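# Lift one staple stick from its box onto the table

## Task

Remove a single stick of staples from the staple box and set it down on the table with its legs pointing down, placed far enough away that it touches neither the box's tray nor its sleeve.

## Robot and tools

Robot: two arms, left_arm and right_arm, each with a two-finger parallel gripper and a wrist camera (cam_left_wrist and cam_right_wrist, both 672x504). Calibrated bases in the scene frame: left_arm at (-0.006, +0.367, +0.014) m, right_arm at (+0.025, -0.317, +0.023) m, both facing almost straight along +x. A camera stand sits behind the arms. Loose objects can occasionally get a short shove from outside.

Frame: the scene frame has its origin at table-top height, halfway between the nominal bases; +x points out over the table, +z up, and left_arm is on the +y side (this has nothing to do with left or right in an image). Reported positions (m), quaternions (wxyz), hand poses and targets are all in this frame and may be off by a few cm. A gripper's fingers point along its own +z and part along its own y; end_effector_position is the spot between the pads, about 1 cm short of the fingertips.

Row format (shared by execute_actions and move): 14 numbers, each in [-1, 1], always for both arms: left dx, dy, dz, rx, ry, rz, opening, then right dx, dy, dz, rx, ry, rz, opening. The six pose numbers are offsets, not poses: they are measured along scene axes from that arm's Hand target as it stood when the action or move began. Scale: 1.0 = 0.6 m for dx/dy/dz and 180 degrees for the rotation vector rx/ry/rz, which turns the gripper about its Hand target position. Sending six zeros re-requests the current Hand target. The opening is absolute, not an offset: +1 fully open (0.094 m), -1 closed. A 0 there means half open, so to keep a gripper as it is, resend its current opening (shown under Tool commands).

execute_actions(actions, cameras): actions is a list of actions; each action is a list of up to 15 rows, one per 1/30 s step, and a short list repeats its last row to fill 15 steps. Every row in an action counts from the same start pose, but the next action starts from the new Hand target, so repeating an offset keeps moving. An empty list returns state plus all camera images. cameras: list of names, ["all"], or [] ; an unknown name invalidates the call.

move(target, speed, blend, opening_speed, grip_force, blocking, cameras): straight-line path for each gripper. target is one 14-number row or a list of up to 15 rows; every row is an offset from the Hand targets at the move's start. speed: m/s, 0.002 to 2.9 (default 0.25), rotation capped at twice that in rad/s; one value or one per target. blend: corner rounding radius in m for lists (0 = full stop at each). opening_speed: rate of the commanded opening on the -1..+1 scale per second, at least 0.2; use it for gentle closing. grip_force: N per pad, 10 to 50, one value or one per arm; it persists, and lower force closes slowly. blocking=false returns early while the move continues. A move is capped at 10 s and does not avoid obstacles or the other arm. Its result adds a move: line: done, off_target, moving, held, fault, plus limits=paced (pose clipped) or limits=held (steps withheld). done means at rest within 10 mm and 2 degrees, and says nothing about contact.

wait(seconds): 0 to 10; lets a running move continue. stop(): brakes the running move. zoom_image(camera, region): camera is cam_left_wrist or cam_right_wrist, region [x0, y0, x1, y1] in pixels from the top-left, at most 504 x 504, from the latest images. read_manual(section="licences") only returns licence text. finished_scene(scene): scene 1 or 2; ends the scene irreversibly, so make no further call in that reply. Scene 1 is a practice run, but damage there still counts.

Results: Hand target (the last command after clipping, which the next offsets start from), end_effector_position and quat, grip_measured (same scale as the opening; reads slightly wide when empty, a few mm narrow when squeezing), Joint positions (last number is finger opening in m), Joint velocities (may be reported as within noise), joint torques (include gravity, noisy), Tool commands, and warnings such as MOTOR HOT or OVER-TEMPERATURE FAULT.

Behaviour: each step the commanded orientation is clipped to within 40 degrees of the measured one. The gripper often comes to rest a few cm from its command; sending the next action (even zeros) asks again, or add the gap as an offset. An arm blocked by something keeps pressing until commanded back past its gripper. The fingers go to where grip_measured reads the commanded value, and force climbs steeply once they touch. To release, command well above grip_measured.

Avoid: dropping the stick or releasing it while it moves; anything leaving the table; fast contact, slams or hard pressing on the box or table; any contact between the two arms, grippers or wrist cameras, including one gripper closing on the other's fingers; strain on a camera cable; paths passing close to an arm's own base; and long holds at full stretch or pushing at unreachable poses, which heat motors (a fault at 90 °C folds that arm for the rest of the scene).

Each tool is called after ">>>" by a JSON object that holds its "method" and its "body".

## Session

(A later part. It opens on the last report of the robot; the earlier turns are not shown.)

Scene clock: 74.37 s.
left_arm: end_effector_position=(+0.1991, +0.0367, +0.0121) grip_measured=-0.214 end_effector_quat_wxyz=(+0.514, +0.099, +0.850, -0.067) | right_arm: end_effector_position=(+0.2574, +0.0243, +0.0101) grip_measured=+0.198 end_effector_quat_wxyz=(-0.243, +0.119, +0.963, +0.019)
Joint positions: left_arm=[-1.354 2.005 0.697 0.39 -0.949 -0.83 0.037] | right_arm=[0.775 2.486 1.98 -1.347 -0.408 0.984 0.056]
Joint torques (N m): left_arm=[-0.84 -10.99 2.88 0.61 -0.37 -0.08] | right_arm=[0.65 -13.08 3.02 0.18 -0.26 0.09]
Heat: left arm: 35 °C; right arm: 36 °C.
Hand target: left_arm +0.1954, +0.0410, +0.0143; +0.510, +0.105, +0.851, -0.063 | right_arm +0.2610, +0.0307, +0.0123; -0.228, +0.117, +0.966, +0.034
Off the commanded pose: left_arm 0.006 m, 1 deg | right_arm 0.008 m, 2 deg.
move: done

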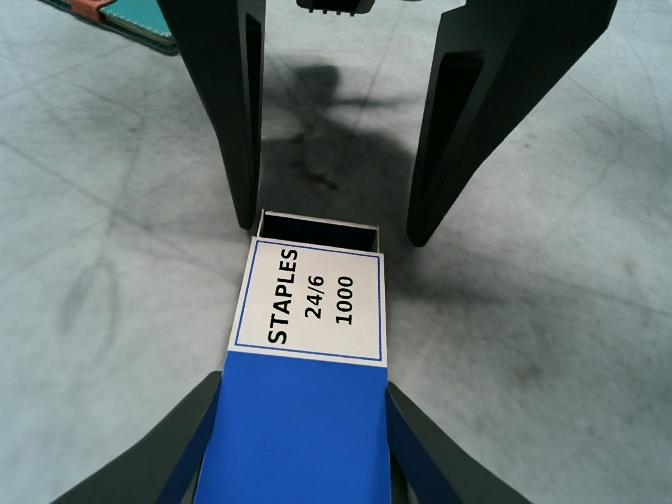

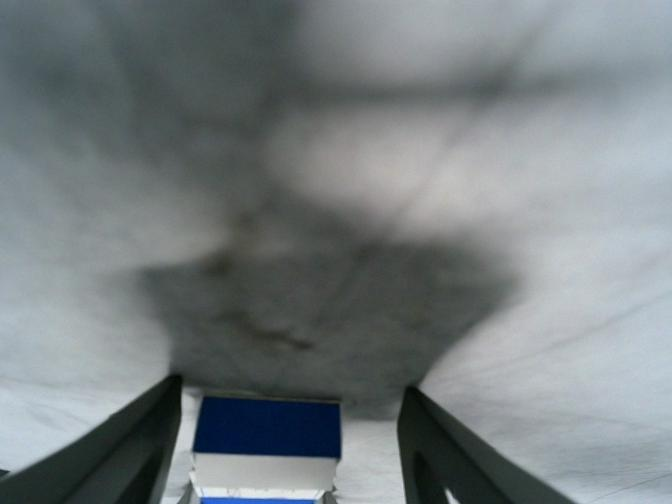

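>>> {"method": "move", "body": {"target": [[0,0,0,0,0,0,-0.22,0,0,0.07,0,0,0,0.2],[0,0,0,0,0,0,-0.22,0.065,-0.01,0.15,0,0,0,0.2],[0,0,0,0,0,0,-0.22,0.065,-0.01,0.15,0.182,-0.078,0.459,0.2]], "speed": 0.2, "cameras": ["all"]}}

Scene clock: 81.70 s.
left_arm: end_effector_position=(+0.1991, +0.0367, +0.0121) grip_measured=-0.215 end_effector_quat_wxyz=(+0.514, +0.099, +0.850, -0.067) | right_arm: end_effector_position=(+0.2972, +0.0179, +0.0757) grip_measured=+0.198 end_effector_quat_wxyz=(-0.117, -0.594, +0.784, +0.136)
Joint positions: left_arm=[-1.354 2.005 0.697 0.39 -0.949 -0.83 0.037] | right_arm=[0.742 2.471 2.259 -1.568 -0.296 -0.566 0.056]
Joint velocities: left_arm=[-0.007 -0.012 0.002 -0.051 -0.037 0.022 0.013] | right_arm=[within noise]
Joint torques (N m): left_arm=[-0.84 -10.99 2.92 0.61 -0.41 -0.09] | right_arm=[0.57 -15.58 6.49 -0.13 -0.26 -0.09]
Heat: left arm: 35 °C; right arm: 38 °C.
Hand target: left_arm +0.1954, +0.0410, +0.0143; +0.510, +0.105, +0.851, -0.063 | right_arm +0.3001, +0.0247, +0.1023; -0.107, -0.607, +0.775, +0.138
Off the commanded pose: left_arm 0.006 m, 1 deg | right_arm 0.028 m, 2 deg.
joint sent to its limit (right arm) — joint 4 (wrist pitch), lower limit. The joint targets still meet the commanded pose.
move: off_target (right_arm)

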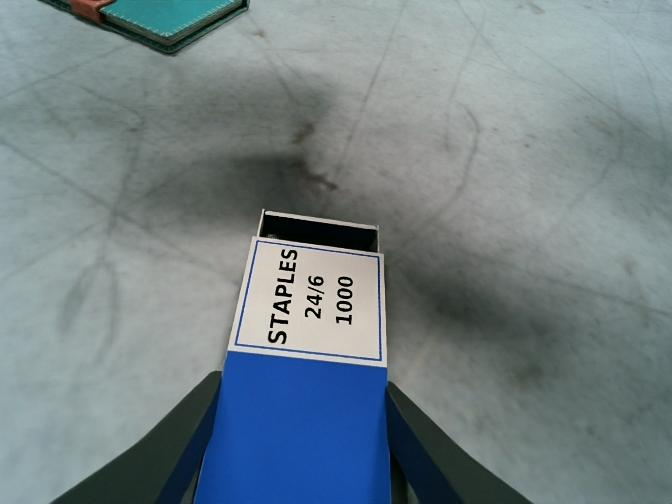

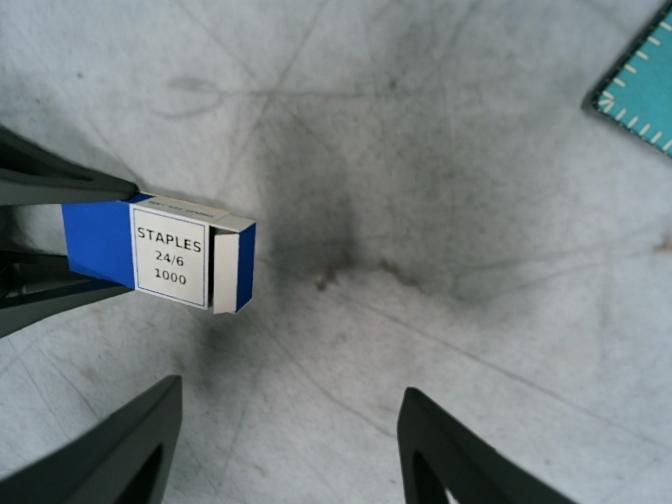

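>>> {"method": "zoom_image", "body": {"camera": "cam_right_wrist", "region": [120, 180, 270, 330]}}

Scaled by 3.360 from the camera's 672x504 image, which has a finer 960x720 frame.

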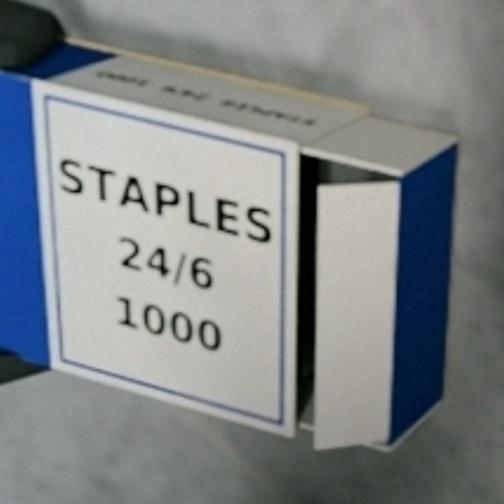

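>>> {"method": "move", "body": {"target": [[0,0,0,0,0,0,-0.214,0,0,0,-0.182,0.078,-0.459,0.2],[0,0,0,0,0,0,-0.214,-0.058,0.014,-0.07,-0.182,0.078,-0.459,0.2],[0,0,0,0,0,0,-0.214,-0.06,0.014,-0.142,-0.182,0.078,-0.459,0.2]], "speed": 0.2, "cameras": ["all"]}}

>>> {"method": "zoom_image", "body": {"camera": "cam_left_wrist", "region": [210, 100, 420, 310]}}

Scene clock: 88.83 s.
left_arm: end_effector_position=(+0.1991, +0.0367, +0.0121) grip_measured=-0.211 end_effector_quat_wxyz=(+0.514, +0.099, +0.850, -0.067) | right_arm: end_effector_position=(+0.2646, +0.0330, +0.0205) grip_measured=+0.198 end_effector_quat_wxyz=(-0.224, +0.111, +0.968, +0.034)
Joint positions: left_arm=[-1.354 2.005 0.697 0.39 -0.949 -0.83 0.037] | right_arm=[0.781 2.471 2.009 -1.342 -0.398 0.984 0.056]
Joint velocities: left_arm=[-0.022 -0.012 0.002 -0.037 0.022 -0.051 -0.005] | right_arm=[within noise]
Joint torques (N m): left_arm=[-0.85 -11.02 2.91 0.61 -0.36 -0.08] | right_arm=[-0.02 -10.95 4.12 -0.03 -0.36 0.08]
Heat: left arm: 35 °C; right arm: 40 °C.
Hand target: left_arm +0.1954, +0.0410, +0.0143; +0.510, +0.104, +0.851, -0.063 | right_arm +0.2640, +0.0331, +0.0172; -0.228, +0.117, +0.966, +0.034
Off the commanded pose: left_arm 0.006 m, 1 deg | right_arm 0.003 m, 1 deg.
move: done

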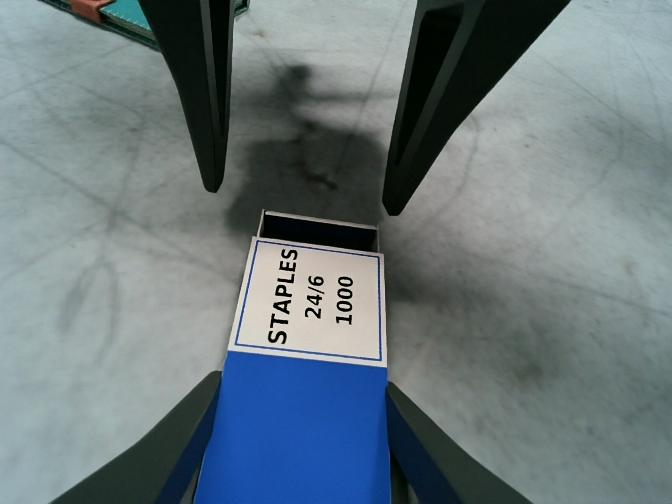

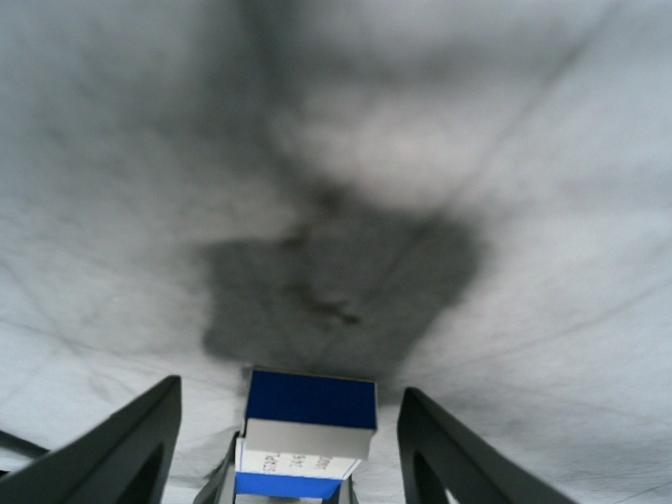

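Scaled by 2.400 from the camera's 672x504 image, which has a finer 960x720 frame.

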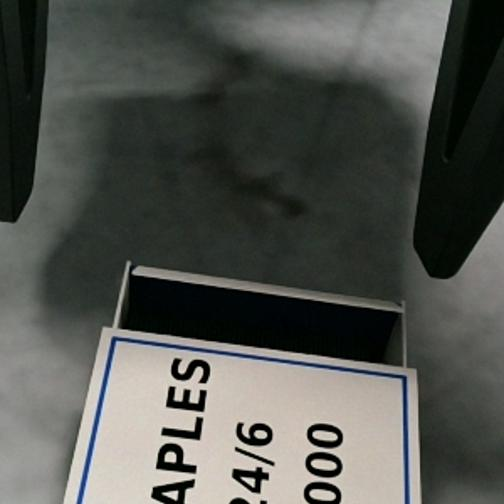

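>>> {"method": "move", "body": {"target": [[0,0,0,0,0,0,-0.214,-0.007,-0.012,-0.005,0,0,0,0.2],[0,0,0,0,0,0,-0.214,-0.007,-0.012,-0.005,0,0,0,-0.33],[0,0,0,0,0,0,-0.218,0.06,-0.028,-0.005,0,0,0,-0.33]], "speed": 0.06, "opening_speed": 1.2, "cameras": ["all"]}}

Scene clock: 92.40 s.
left_arm: end_effector_position=(+0.1961, +0.0337, +0.0121) grip_measured=-0.216 end_effector_quat_wxyz=(+0.511, +0.103, +0.850, -0.073) | right_arm: end_effector_position=(+0.2985, +0.0179, +0.0203) grip_measured=-0.328 end_effector_quat_wxyz=(-0.224, +0.116, +0.967, +0.042)
Joint positions: left_arm=[-1.362 2.004 0.697 0.393 -0.941 -0.829 0.037] | right_arm=[0.703 2.536 2.128 -1.413 -0.391 0.913 0.032]
Joint torques (N m): left_arm=[-0.13 -10.82 2.92 0.59 -0.47 -0.09] | right_arm=[-0.13 -9.91 6.42 -0.23 -0.22 -0.05]
Heat: left arm: 35 °C; right arm: 40 °C.
Hand target: left_arm +0.1954, +0.0410, +0.0143; +0.510, +0.105, +0.851, -0.063 | right_arm +0.3001, +0.0163, +0.0142; -0.228, +0.117, +0.966, +0.034
Off the commanded pose: left_arm 0.008 m, 1 deg | right_arm 0.007 m, 1 deg.
move: done

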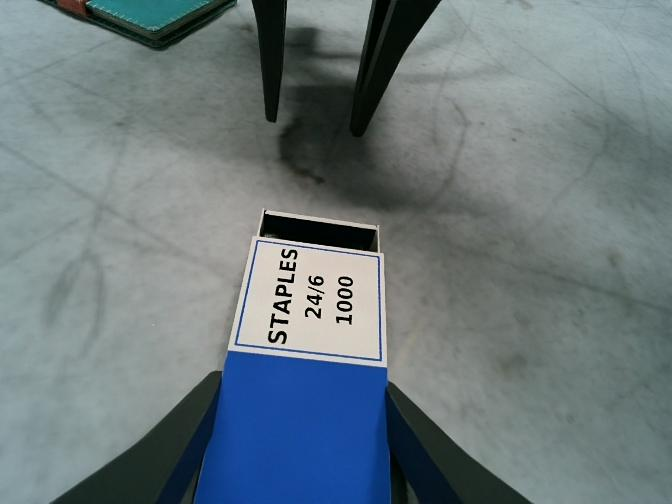

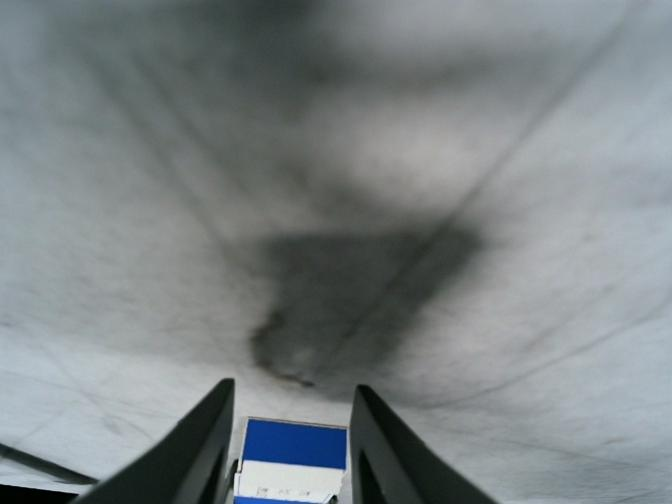

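>>> {"method": "move", "body": {"target": [[0,0,0,0,0,0,-0.214,0,0,0,0,0,0,0.2],[0,0,0,0,0,0,-0.214,-0.073,0.02,-0.005,0,0,0,0.2],[0,0,0,0,0,0,-0.214,-0.073,0.02,-0.005,0,0,0,-0.3]], "speed": 0.1, "opening_speed": 1.2, "cameras": ["all"]}}

>>> {"method": "zoom_image", "body": {"camera": "cam_left_wrist", "region": [210, 100, 420, 310]}}

Scene clock: 94.93 s.
left_arm: end_effector_position=(+0.1949, +0.0319, +0.0121) grip_measured=-0.209 end_effector_quat_wxyz=(+0.510, +0.104, +0.851, -0.077) | right_arm: end_effector_position=(+0.2548, +0.0243, +0.0099) grip_measured=-0.297 end_effector_quat_wxyz=(-0.243, +0.124, +0.962, +0.026)
Joint positions: left_arm=[-1.364 2.003 0.697 0.397 -0.934 -0.829 0.037] | right_arm=[0.776 2.463 1.937 -1.314 -0.418 0.995 0.033]
Joint torques (N m): left_arm=[0.05 -10.73 2.93 0.56 -0.53 -0.1] | right_arm=[0.85 -12.77 2.99 0.13 -0.17 0.03]
Heat: left arm: 35 °C; right arm: 39 °C.
Hand target: left_arm +0.1954, +0.0410, +0.0143; +0.510, +0.105, +0.851, -0.063 | right_arm +0.2562, +0.0282, +0.0111; -0.228, +0.117, +0.966, +0.034
Off the commanded pose: left_arm 0.009 m, 2 deg | right_arm 0.004 m, 2 deg.
move: done

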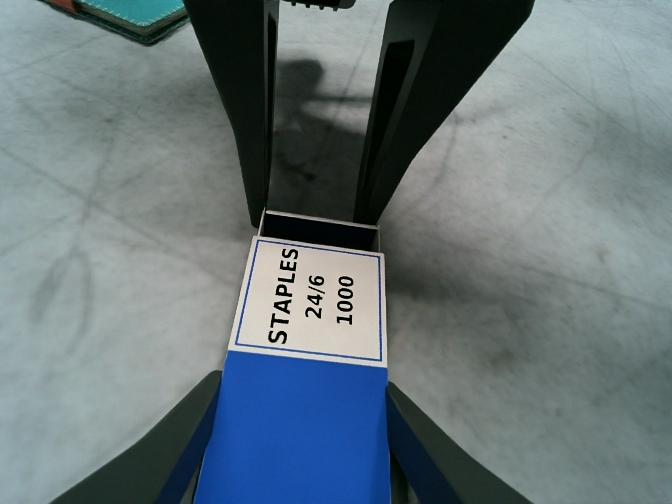

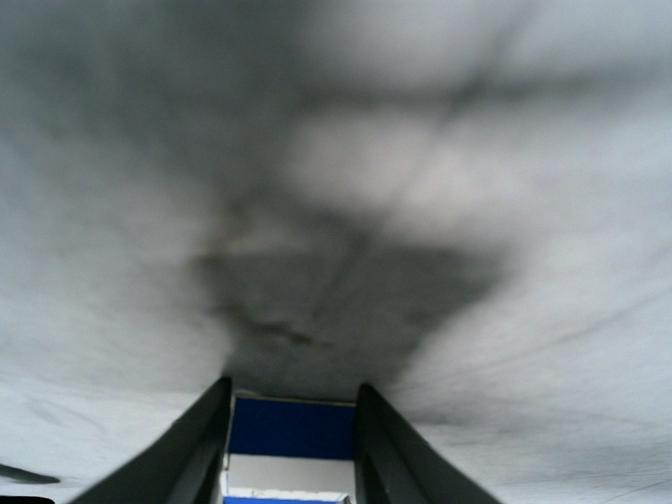

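Scaled by 2.400 from the camera's 672x504 image, which has a finer 960x720 frame.

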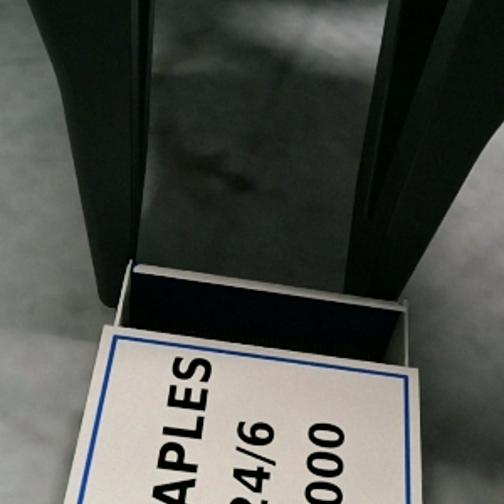

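>>> {"method": "move", "body": {"target": [[0,0,0,0,0,0,-0.214,0,0,0.006,0,0,0,0.2],[0,0,0,0,0,0,-0.214,0.003,-0.012,0.01,0,0,0,0.2],[0,0,0,0,0,0,-0.214,-0.006,-0.009,0.006,0,0,0,0.2],[0,0,0,0,0,0,-0.214,-0.006,-0.009,0.006,0,0,0,-0.31]], "speed": 0.1, "opening_speed": 1.2, "cameras": ["all"]}}

>>> {"method": "zoom_image", "body": {"camera": "cam_left_wrist", "region": [210, 100, 420, 310]}}

Scene clock: 97.60 s.
left_arm: end_effector_position=(+0.1946, +0.0320, +0.0120) grip_measured=-0.211 end_effector_quat_wxyz=(+0.510, +0.104, +0.851, -0.076) | right_arm: end_effector_position=(+0.2540, +0.0244, +0.0102) grip_measured=-0.307 end_effector_quat_wxyz=(-0.236, +0.119, +0.964, +0.035)
Joint positions: left_arm=[-1.365 2.003 0.697 0.396 -0.935 -0.829 0.037] | right_arm=[0.777 2.438 1.897 -1.277 -0.419 0.991 0.033]
Joint velocities: left_arm=[-0.012 -0.002 0.012 -0.037 0.007 -0.007 0.014] | right_arm=[within noise]
Joint torques (N m): left_arm=[0.14 -10.74 2.96 0.57 -0.52 -0.1] | right_arm=[0.55 -13.26 2.73 -0.04 -0.14 0.02]
Heat: left arm: 35 °C; right arm: 40 °C.
Hand target: left_arm +0.1953, +0.0409, +0.0143; +0.510, +0.105, +0.851, -0.063 | right_arm +0.2526, +0.0229, +0.0147; -0.228, +0.117, +0.966, +0.034
Off the commanded pose: left_arm 0.009 m, 2 deg | right_arm 0.005 m, 1 deg.
move: done; target 4's new opening was sent with right_arm's hand 0.011 m and 3 deg from that target

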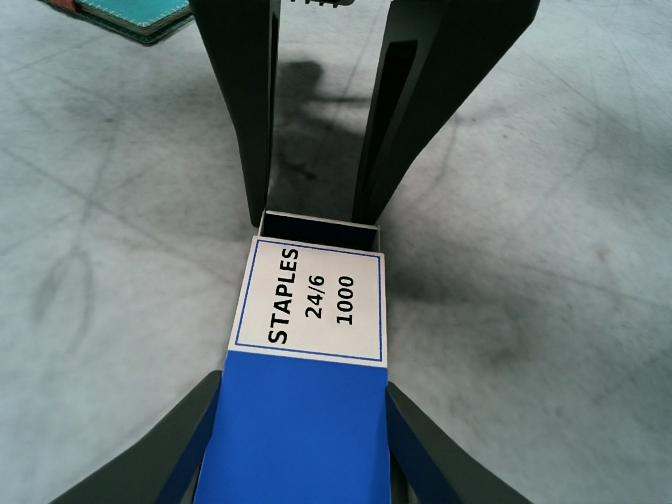

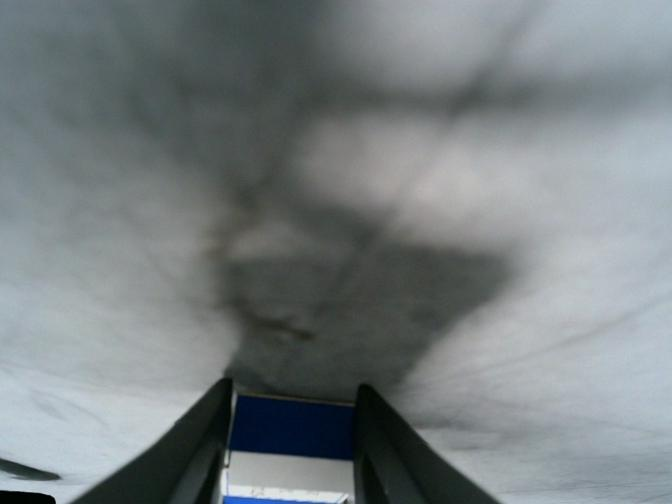

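Scaled by 2.400 from the camera's 672x504 image, which has a finer 960x720 frame.

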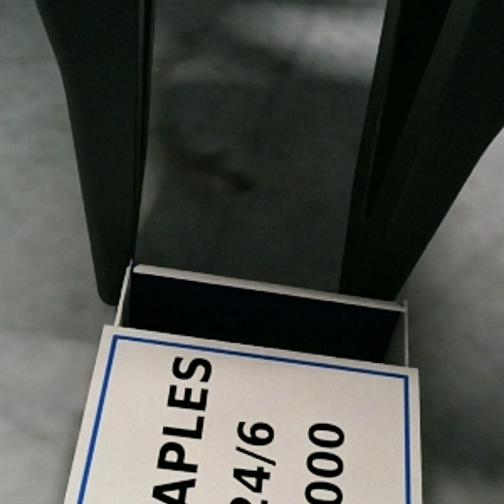

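>>> {"method": "move", "body": {"target": [[0,0,0,0,0,0,-0.214,0,0,0.0,0,0,0,0.3],[0,0,0,0,0,0,-0.214,0.01,-0.035,0.06,0,0,0,0.3],[0,0,0,0,0,0,-0.214,-0.005,-0.006,0.004,0,0,0,0.3]], "speed": 0.1, "opening_speed": 1.2, "cameras": ["all"]}}

>>> {"method": "zoom_image", "body": {"camera": "cam_left_wrist", "region": [210, 100, 420, 310]}}

Scene clock: 100.43 s.
left_arm: end_effector_position=(+0.1950, +0.0334, +0.0121) grip_measured=-0.214 end_effector_quat_wxyz=(+0.511, +0.105, +0.850, -0.072) | right_arm: end_effector_position=(+0.2512, +0.0199, +0.0221) grip_measured=+0.298 end_effector_quat_wxyz=(-0.224, +0.112, +0.968, +0.037)
Joint positions: left_arm=[-1.365 2.003 0.697 0.39 -0.941 -0.829 0.037] | right_arm=[0.781 2.38 1.851 -1.268 -0.401 0.986 0.061]
Joint velocities: left_arm=[-0.007 -0.012 -0.002 0.051 -0.007 -0.037 -0.004] | right_arm=[within noise]
Joint torques (N m): left_arm=[0.14 -10.74 2.95 0.61 -0.4 -0.1] | right_arm=[0.08 -10.32 3.85 -0.01 -0.34 0.08]
Heat: left arm: 34 °C; right arm: 40 °C.
Hand target: left_arm +0.1953, +0.0410, +0.0143; +0.510, +0.105, +0.851, -0.063 | right_arm +0.2496, +0.0193, +0.0172; -0.228, +0.117, +0.966, +0.034
Off the commanded pose: left_arm 0.008 m, 1 deg | right_arm 0.005 m, 1 deg.
move: done

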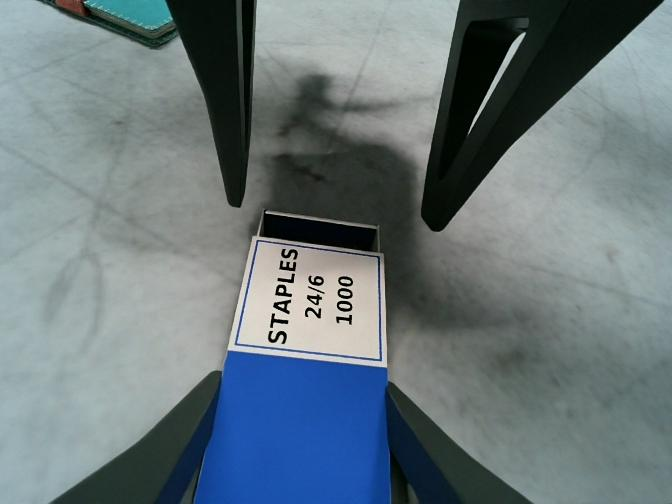

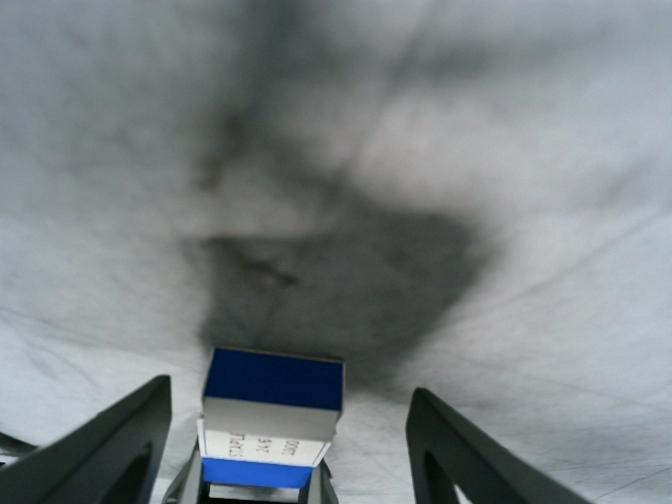

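Scaled by 2.400 from the camera's 672x504 image, which has a finer 960x720 frame.

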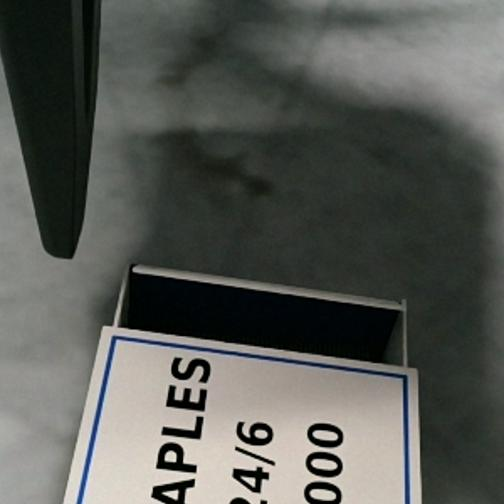

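>>> {"method": "move", "body": {"target": [[0,0,0,0,0,0,-0.214,-0.007,0.006,-0.01,0,0,0,0.3],[0,0,0,0,0,0,-0.214,-0.007,0.006,-0.01,0,0,0,-0.31],[0,0,0,0,0,0,-0.218,-0.007,0.006,-0.01,0,0,0,-0.31]], "speed": 0.1, "opening_speed": 1, "cameras": ["all"]}}

>>> {"method": "zoom_image", "body": {"camera": "cam_left_wrist", "region": [210, 100, 420, 310]}}

Scene clock: 103.47 s.
left_arm: end_effector_position=(+0.1950, +0.0335, +0.0121) grip_measured=-0.212 end_effector_quat_wxyz=(+0.511, +0.105, +0.850, -0.072) | right_arm: end_effector_position=(+0.2500, +0.0247, +0.0177) grip_measured=-0.253 end_effector_quat_wxyz=(-0.220, +0.113, +0.968, +0.044)
Joint positions: left_arm=[-1.365 2.003 0.697 0.39 -0.941 -0.829 0.037] | right_arm=[0.79 2.38 1.835 -1.234 -0.405 1 0.035]
Joint torques (N m): left_arm=[0.14 -10.73 2.92 0.61 -0.45 -0.1] | right_arm=[0.32 -9.81 3.84 -0.03 -0.32 0.08]
Heat: left arm: 34 °C; right arm: 39 °C.
Hand target: left_arm +0.1953, +0.0409, +0.0143; +0.510, +0.105, +0.851, -0.063 | right_arm +0.2455, +0.0229, +0.0112; -0.228, +0.117, +0.966, +0.034
Off the commanded pose: left_arm 0.008 m, 1 deg | right_arm 0.008 m, 2 deg.
move: done

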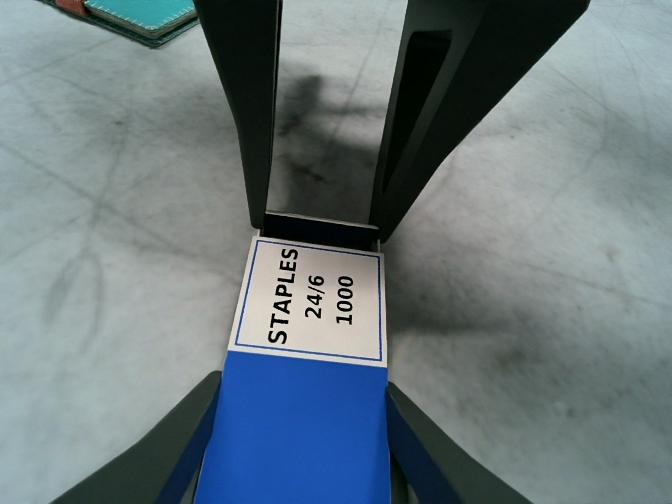

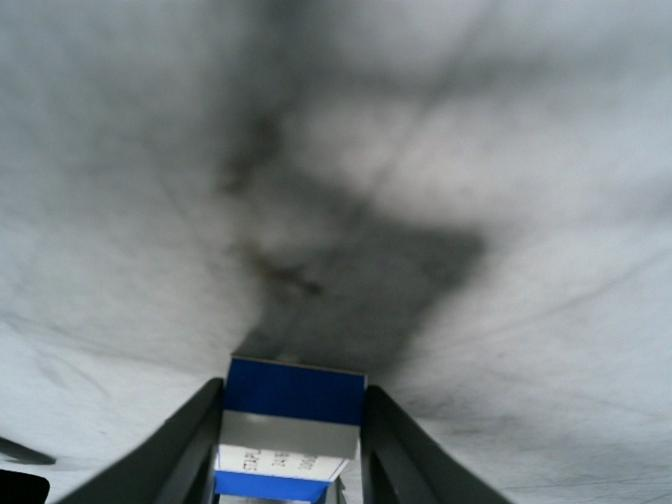

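Scaled by 2.400 from the camera's 672x504 image, which has a finer 960x720 frame.

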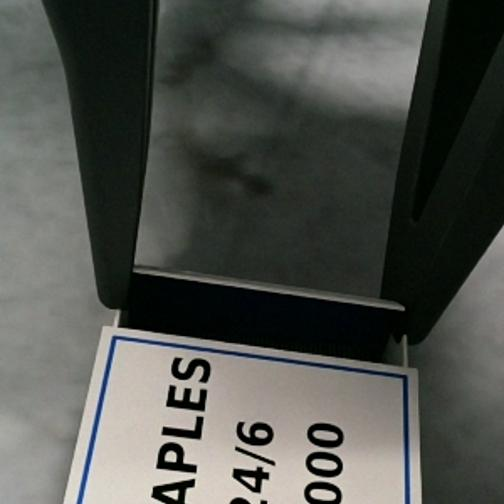

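>>> {"method": "move", "body": {"target": [-0.02,0.004,0,0,0,0,-0.22,0.13,-0.035,0.0,0,0,0,-0.4], "speed": 0.06, "cameras": ["all"]}}

Scene clock: 105.50 s.
left_arm: end_effector_position=(+0.1985, +0.0308, +0.0238) grip_measured=-0.217 end_effector_quat_wxyz=(+0.526, +0.081, +0.842, -0.087) | right_arm: end_effector_position=(+0.2618, +0.0233, +0.0320) grip_measured=-0.256 end_effector_quat_wxyz=(-0.314, +0.105, +0.943, +0.038)
Joint positions: left_arm=[-1.365 1.988 0.697 0.42 -0.97 -0.844 0.037] | right_arm=[0.721 2.583 2.18 -1.566 -0.519 0.858 0.035]
Joint velocities: left_arm=[-0.007 -0.002 0.002 -0.037 -0.051 -0.095 0.019] | right_arm=[within noise]
Joint torques (N m): left_arm=[-3.41 -10.39 2.19 0.03 -0.34 -0.41] | right_arm=[-6.35 -10.56 7.82 0.35 1.22 0.03]
Heat: left arm: 34 °C; right arm: 39 °C.
Hand target: left_arm +0.1833, +0.0433, +0.0144; +0.510, +0.105, +0.851, -0.063 | right_arm +0.3234, +0.0018, +0.0111; -0.228, +0.117, +0.966, +0.034
Off the commanded pose: left_arm 0.022 m, 4 deg | right_arm 0.068 m, 10 deg.
move: off_target (left_arm, right_arm)

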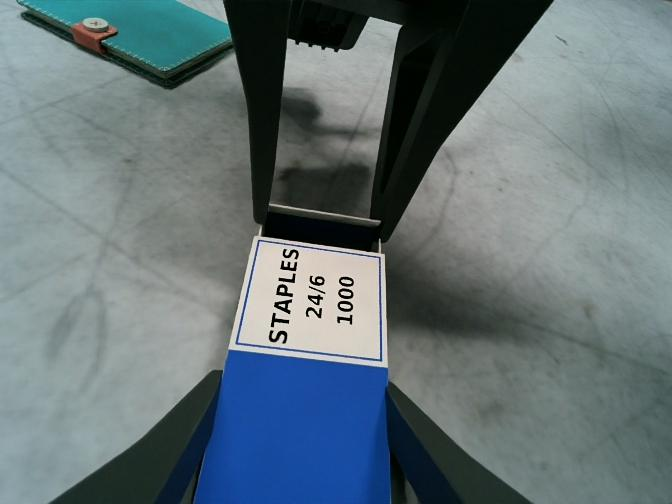

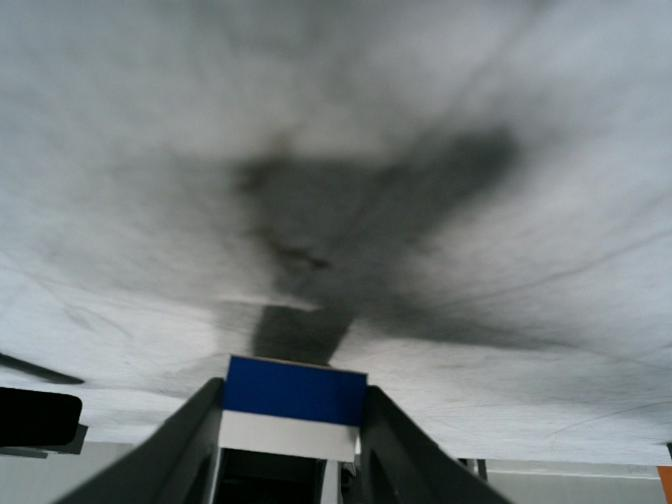

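>>> {"method": "move", "body": {"target": [-0.025,0.006,-0.02,0,0,0,-0.222,0.05,-0.013,-0.02,0,0,0,-0.45], "speed": 0.04, "cameras": ["all"]}}

Scene clock: 107.07 s.
left_arm: end_effector_position=(+0.2001, +0.0449, +0.0198) grip_measured=-0.216 end_effector_quat_wxyz=(+0.532, +0.075, +0.841, -0.061) | right_arm: end_effector_position=(+0.2698, +0.0385, +0.0251) grip_measured=-0.258 end_effector_quat_wxyz=(-0.336, +0.092, +0.935, +0.070)
Joint positions: left_arm=[-1.365 1.993 0.689 0.371 -1.011 -0.878 0.037] | right_arm=[0.71 2.682 2.316 -1.61 -0.587 0.804 0.035]
Joint torques (N m): left_arm=[-7.8 -7.91 1.5 0.33 -0.21 -0.76] | right_arm=[-9.63 -10.69 9.57 0.23 1.97 0.17]
Heat: left arm: 34 °C; right arm: 39 °C.
Hand target: left_arm +0.1684, +0.0471, +0.0023; +0.510, +0.104, +0.851, -0.063 | right_arm +0.3535, -0.0059, -0.0008; -0.228, +0.117, +0.966, +0.034
Off the commanded pose: left_arm 0.036 m, 4 deg | right_arm 0.098 m, 14 deg.
joint read past its limit (right arm) — joint 4 (wrist pitch), lower limit.
move: off_target (left_arm, right_arm)

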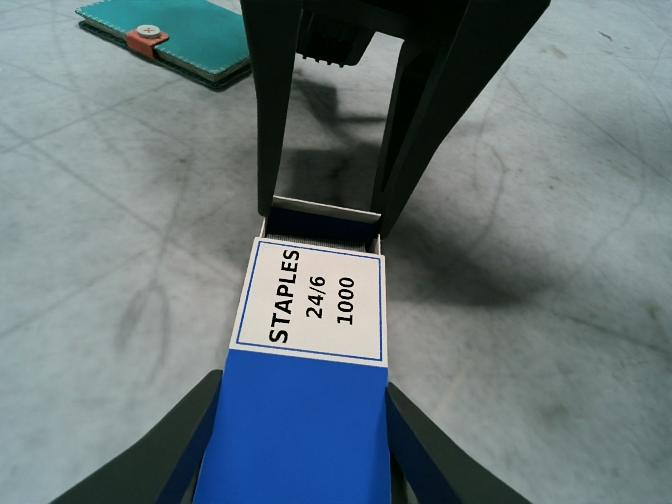

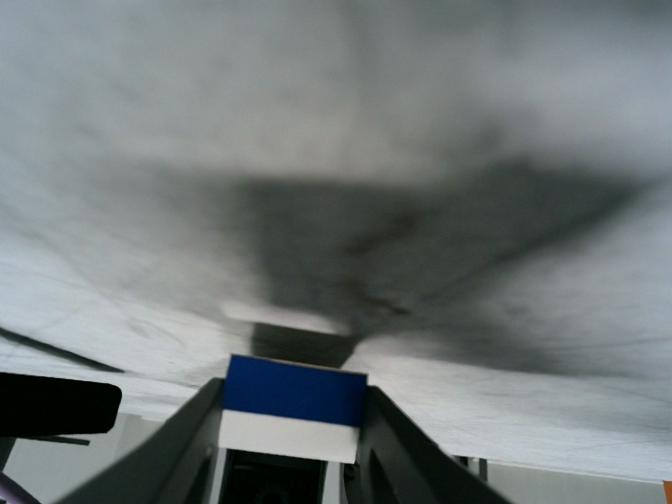

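>>> {"method": "move", "body": {"target": [-0.02,-0.02,0,0,0,0,-0.222,0.03,-0.02,0,0,0,0,-0.5], "speed": 0.03, "cameras": ["all"]}}

Scene clock: 109.17 s.
left_arm: end_effector_position=(+0.1587, +0.0330, +0.0119) grip_measured=-0.218 end_effector_quat_wxyz=(+0.523, +0.095, +0.843, -0.074) | right_arm: end_effector_position=(+0.3699, -0.0178, +0.0179) grip_measured=-0.259 end_effector_quat_wxyz=(-0.213, +0.123, +0.967, +0.062)
Joint positions: left_arm=[-1.497 2.015 0.727 0.222 -1.043 -1.031 0.037] | right_arm=[0.549 2.727 2.487 -1.593 -0.367 0.774 0.035]
Joint torques (N m): left_arm=[-0.13 -7.57 4.6 0.35 -0.18 -0.16] | right_arm=[0.57 -9.4 5.59 0.01 -0.03 0.02]
Heat: left arm: 34 °C; right arm: 39 °C.
Hand target: left_arm +0.1563, +0.0350, +0.0023; +0.510, +0.105, +0.851, -0.063 | right_arm +0.3715, -0.0179, -0.0009; -0.228, +0.117, +0.966, +0.034
Off the commanded pose: left_arm 0.010 m, 2 deg | right_arm 0.019 m, 4 deg.
joint read past its limit (right arm) — joint 4 (wrist pitch), lower limit.
joint sent to its limit (right arm) — joint 4 (wrist pitch), lower limit. The joint targets still meet the commanded pose.
move: off_target (right_arm)

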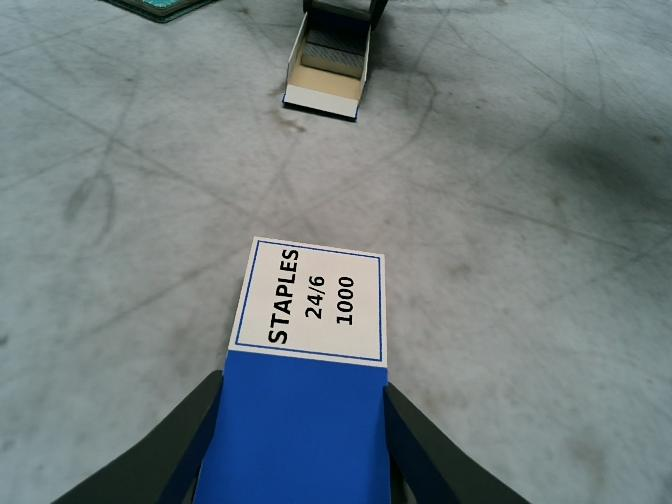

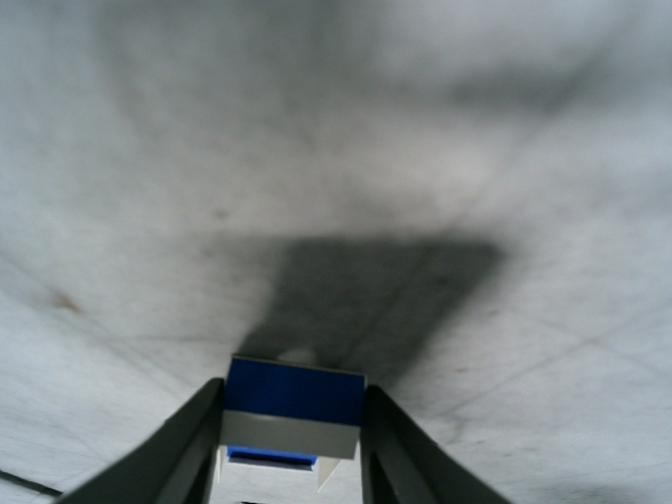

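>>> {"method": "move", "body": {"target": [[0,0,0.018,0,0,0,-0.222,0,0,0.01,0,0,0,-0.3],[0,0,0.018,0,0,0,-0.1,0,0,0.01,0,0,0,0.1],[-0.1,0.05,0.12,0,0,0,-0.1,-0.03,0.005,0.22,0,0,0,0.1]], "opening_speed": 0.6, "speed": 0.15, "cameras": ["all"]}}

>>> {"method": "zoom_image", "body": {"camera": "cam_left_wrist", "region": [230, 0, 480, 250]}}

>>> {"method": "zoom_image", "body": {"camera": "cam_right_wrist", "region": [180, 220, 430, 470]}}

Scene clock: 113.70 s.
left_arm: end_effector_position=(+0.0972, +0.0733, +0.0593) grip_measured=-0.101 end_effector_quat_wxyz=(+0.498, +0.113, +0.859, -0.047) | right_arm: end_effector_position=(+0.3556, -0.0177, +0.1131) grip_measured=+0.098 end_effector_quat_wxyz=(-0.160, +0.140, +0.972, +0.098)
Joint positions: left_arm=[-1.713 1.779 0.79 -0.526 -1.046 -1.469 0.042] | right_arm=[0.569 2.419 2.315 -1.577 -0.361 0.856 0.052]
Joint torques (N m): left_arm=[-0.83 -8.91 6.86 0 -0.87 -0.06] | right_arm=[0.51 -14.94 4.08 0.14 -0.37 0.05]
Heat: left arm: 34 °C; right arm: 39 °C.
Hand target: left_arm +0.0964, +0.0650, +0.0744; +0.510, +0.104, +0.851, -0.063 | right_arm +0.3535, -0.0149, +0.1313; -0.228, +0.117, +0.966, +0.034
Off the commanded pose: left_arm 0.017 m, 3 deg | right_arm 0.018 m, 11 deg.
joint read past its limit (right arm) — joint 4 (wrist pitch), lower limit.
joint sent to its limit (right arm) — joint 4 (wrist pitch), lower limit. The joint targets are off in orientation, not in position.
move: off_target (left_arm, right_arm); target 2's new opening was sent with right_arm's hand 0.013 m and 4 deg from that target

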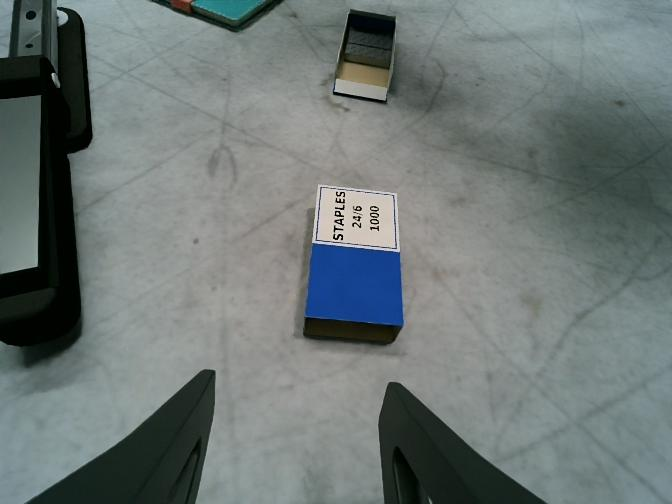

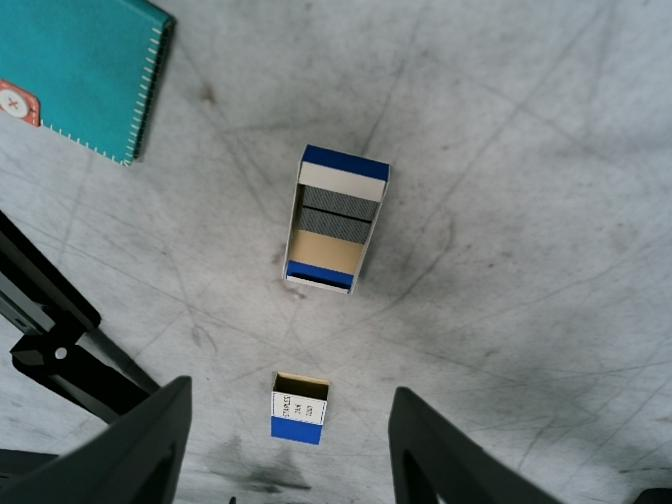

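Scaled by 2.016 from the camera's 672x504 image, which has a finer 960x720 frame.

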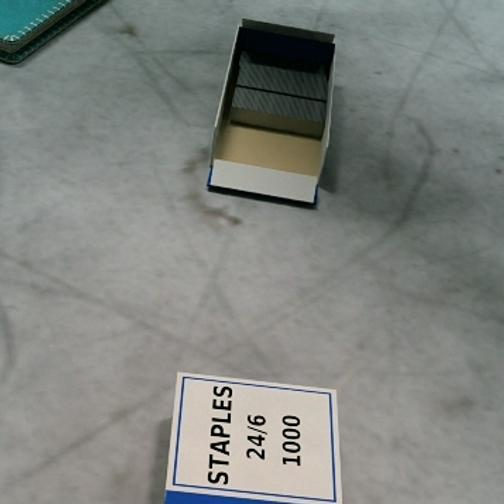

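Scaled by 2.016 from the camera's 672x504 image, which has a finer 960x720 frame.

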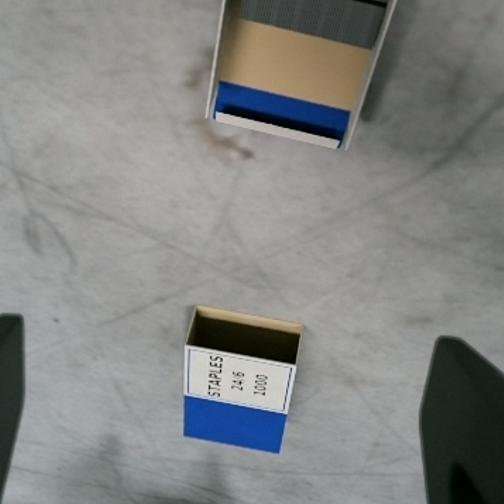

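>>> {"method": "move", "body": {"target": [-0.03,0.08,0.05,0,0,0,0.2,-0.02,0.01,0.02,0.081,-0.143,0.489,-0.5], "cameras": ["all"]}}

>>> {"method": "zoom_image", "body": {"camera": "cam_right_wrist", "region": [150, 150, 430, 430]}}

Scene clock: 118.17 s.
left_arm: end_effector_position=(+0.0774, +0.1104, +0.0954) grip_measured=+0.199 end_effector_quat_wxyz=(+0.500, +0.104, +0.858, -0.055) | right_arm: end_effector_position=(+0.3398, -0.0116, +0.1197) grip_measured=-0.498 end_effector_quat_wxyz=(-0.033, -0.612, +0.790, -0.001)
Joint positions: left_arm=[-1.83 1.622 0.78 -0.871 -1.048 -1.723 0.056] | right_arm=[0.745 2.355 2.278 -1.56 -0.005 -0.551 0.024]
Joint torques (N m): left_arm=[-1.03 -8.55 4.07 -0.28 -0.8 -0.08] | right_arm=[0.39 -15.9 4.14 0.35 0.01 -0.07]
Heat: left arm: 35 °C; right arm: 39 °C.
Hand target: left_arm +0.0783, +0.1130, +0.1043; +0.510, +0.104, +0.851, -0.063 | right_arm +0.3414, -0.0088, +0.1431; +0.000, -0.616, +0.788, +0.000
Off the commanded pose: left_arm 0.009 m, 2 deg | right_arm 0.024 m, 4 deg.
move: off_target (right_arm)

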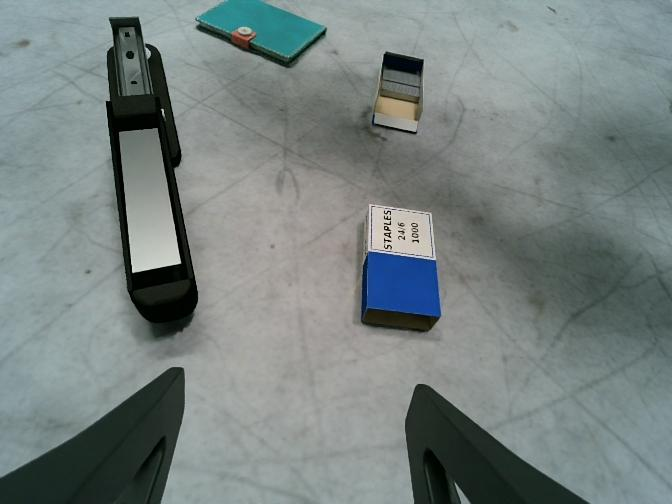

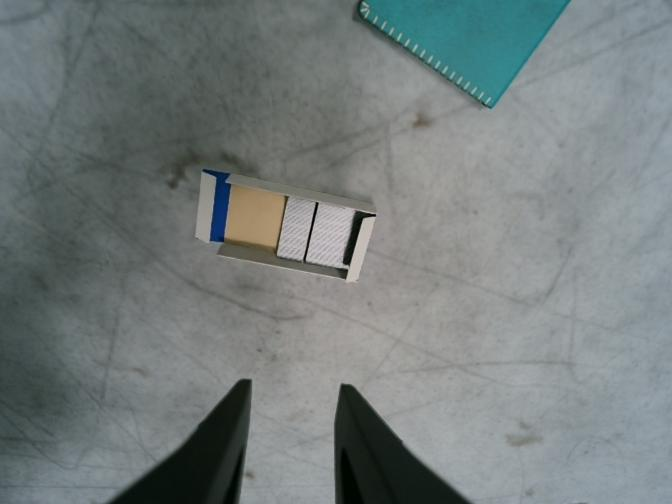

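Scaled by 1.800 from the camera's 672x504 image, which has a finer 960x720 frame.

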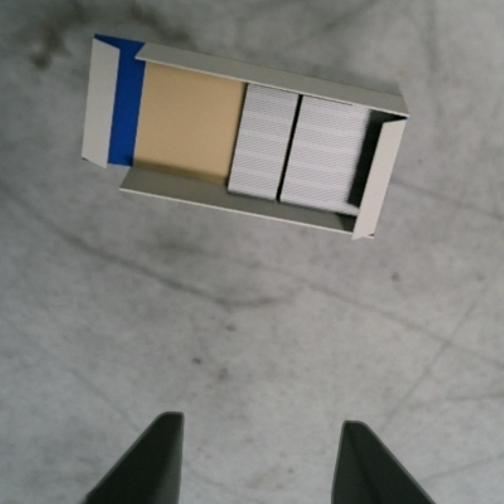

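>>> {"method": "move", "body": {"target": [0,0,0,0,0,0,0.2,-0.008,0.014,-0.13,0,0,-0.035,-0.5], "speed": 0.15, "cameras": ["all"]}}

>>> {"method": "zoom_image", "body": {"camera": "cam_right_wrist", "region": [150, 200, 430, 480]}}

>>> {"method": "zoom_image", "body": {"camera": "cam_left_wrist", "region": [340, 20, 460, 140]}}

Scene clock: 120.00 s.
left_arm: end_effector_position=(+0.0775, +0.1105, +0.0954) grip_measured=+0.199 end_effector_quat_wxyz=(+0.500, +0.104, +0.858, -0.055) | right_arm: end_effector_position=(+0.3332, -0.0056, +0.0468) grip_measured=-0.498 end_effector_quat_wxyz=(-0.027, -0.573, +0.819, -0.002)
Joint positions: left_arm=[-1.83 1.622 0.78 -0.872 -1.048 -1.724 0.056] | right_arm=[0.765 2.334 1.951 -1.243 -0.005 -0.434 0.024]
Joint torques (N m): left_arm=[-1.03 -8.55 4.07 -0.31 -0.8 -0.1] | right_arm=[0.42 -14.87 4.23 0.39 0.01 0.07]
Heat: left arm: 35 °C; right arm: 39 °C.
Hand target: left_arm +0.0784, +0.1130, +0.1043; +0.510, +0.105, +0.851, -0.063 | right_arm +0.3366, -0.0004, +0.0652; +0.000, -0.572, +0.820, +0.000
Off the commanded pose: left_arm 0.009 m, 2 deg | right_arm 0.019 m, 3 deg.
move: off_target (right_arm)

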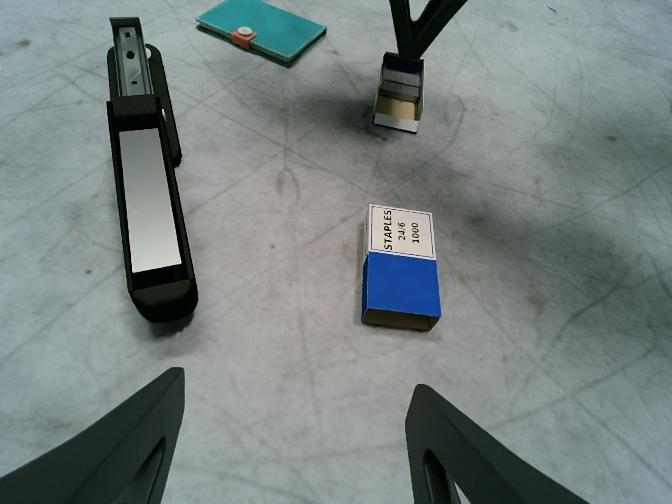

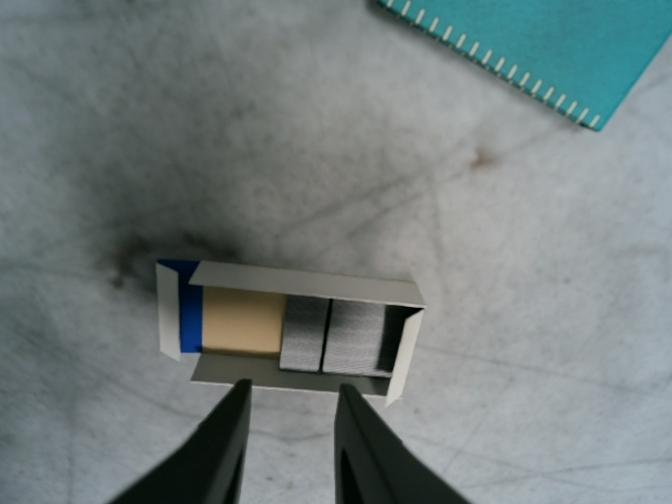

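Scaled by 1.800 from the camera's 672x504 image, which has a finer 960x720 frame.

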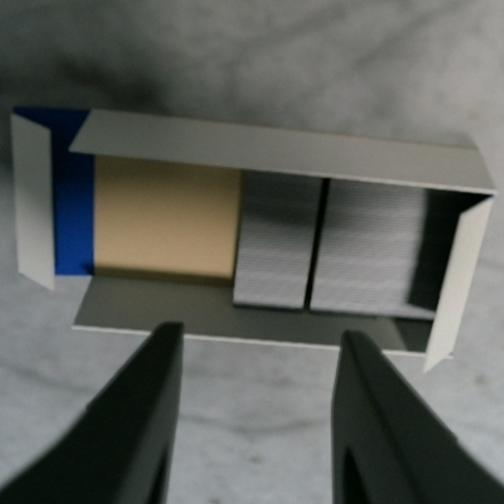

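Scaled by 4.200 from the camera's 672x504 image, which has a finer 960x720 frame.

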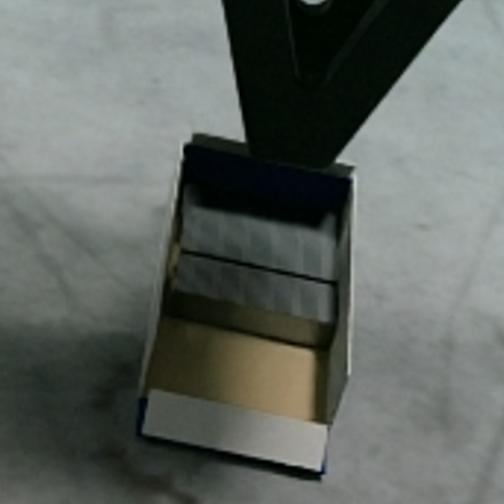

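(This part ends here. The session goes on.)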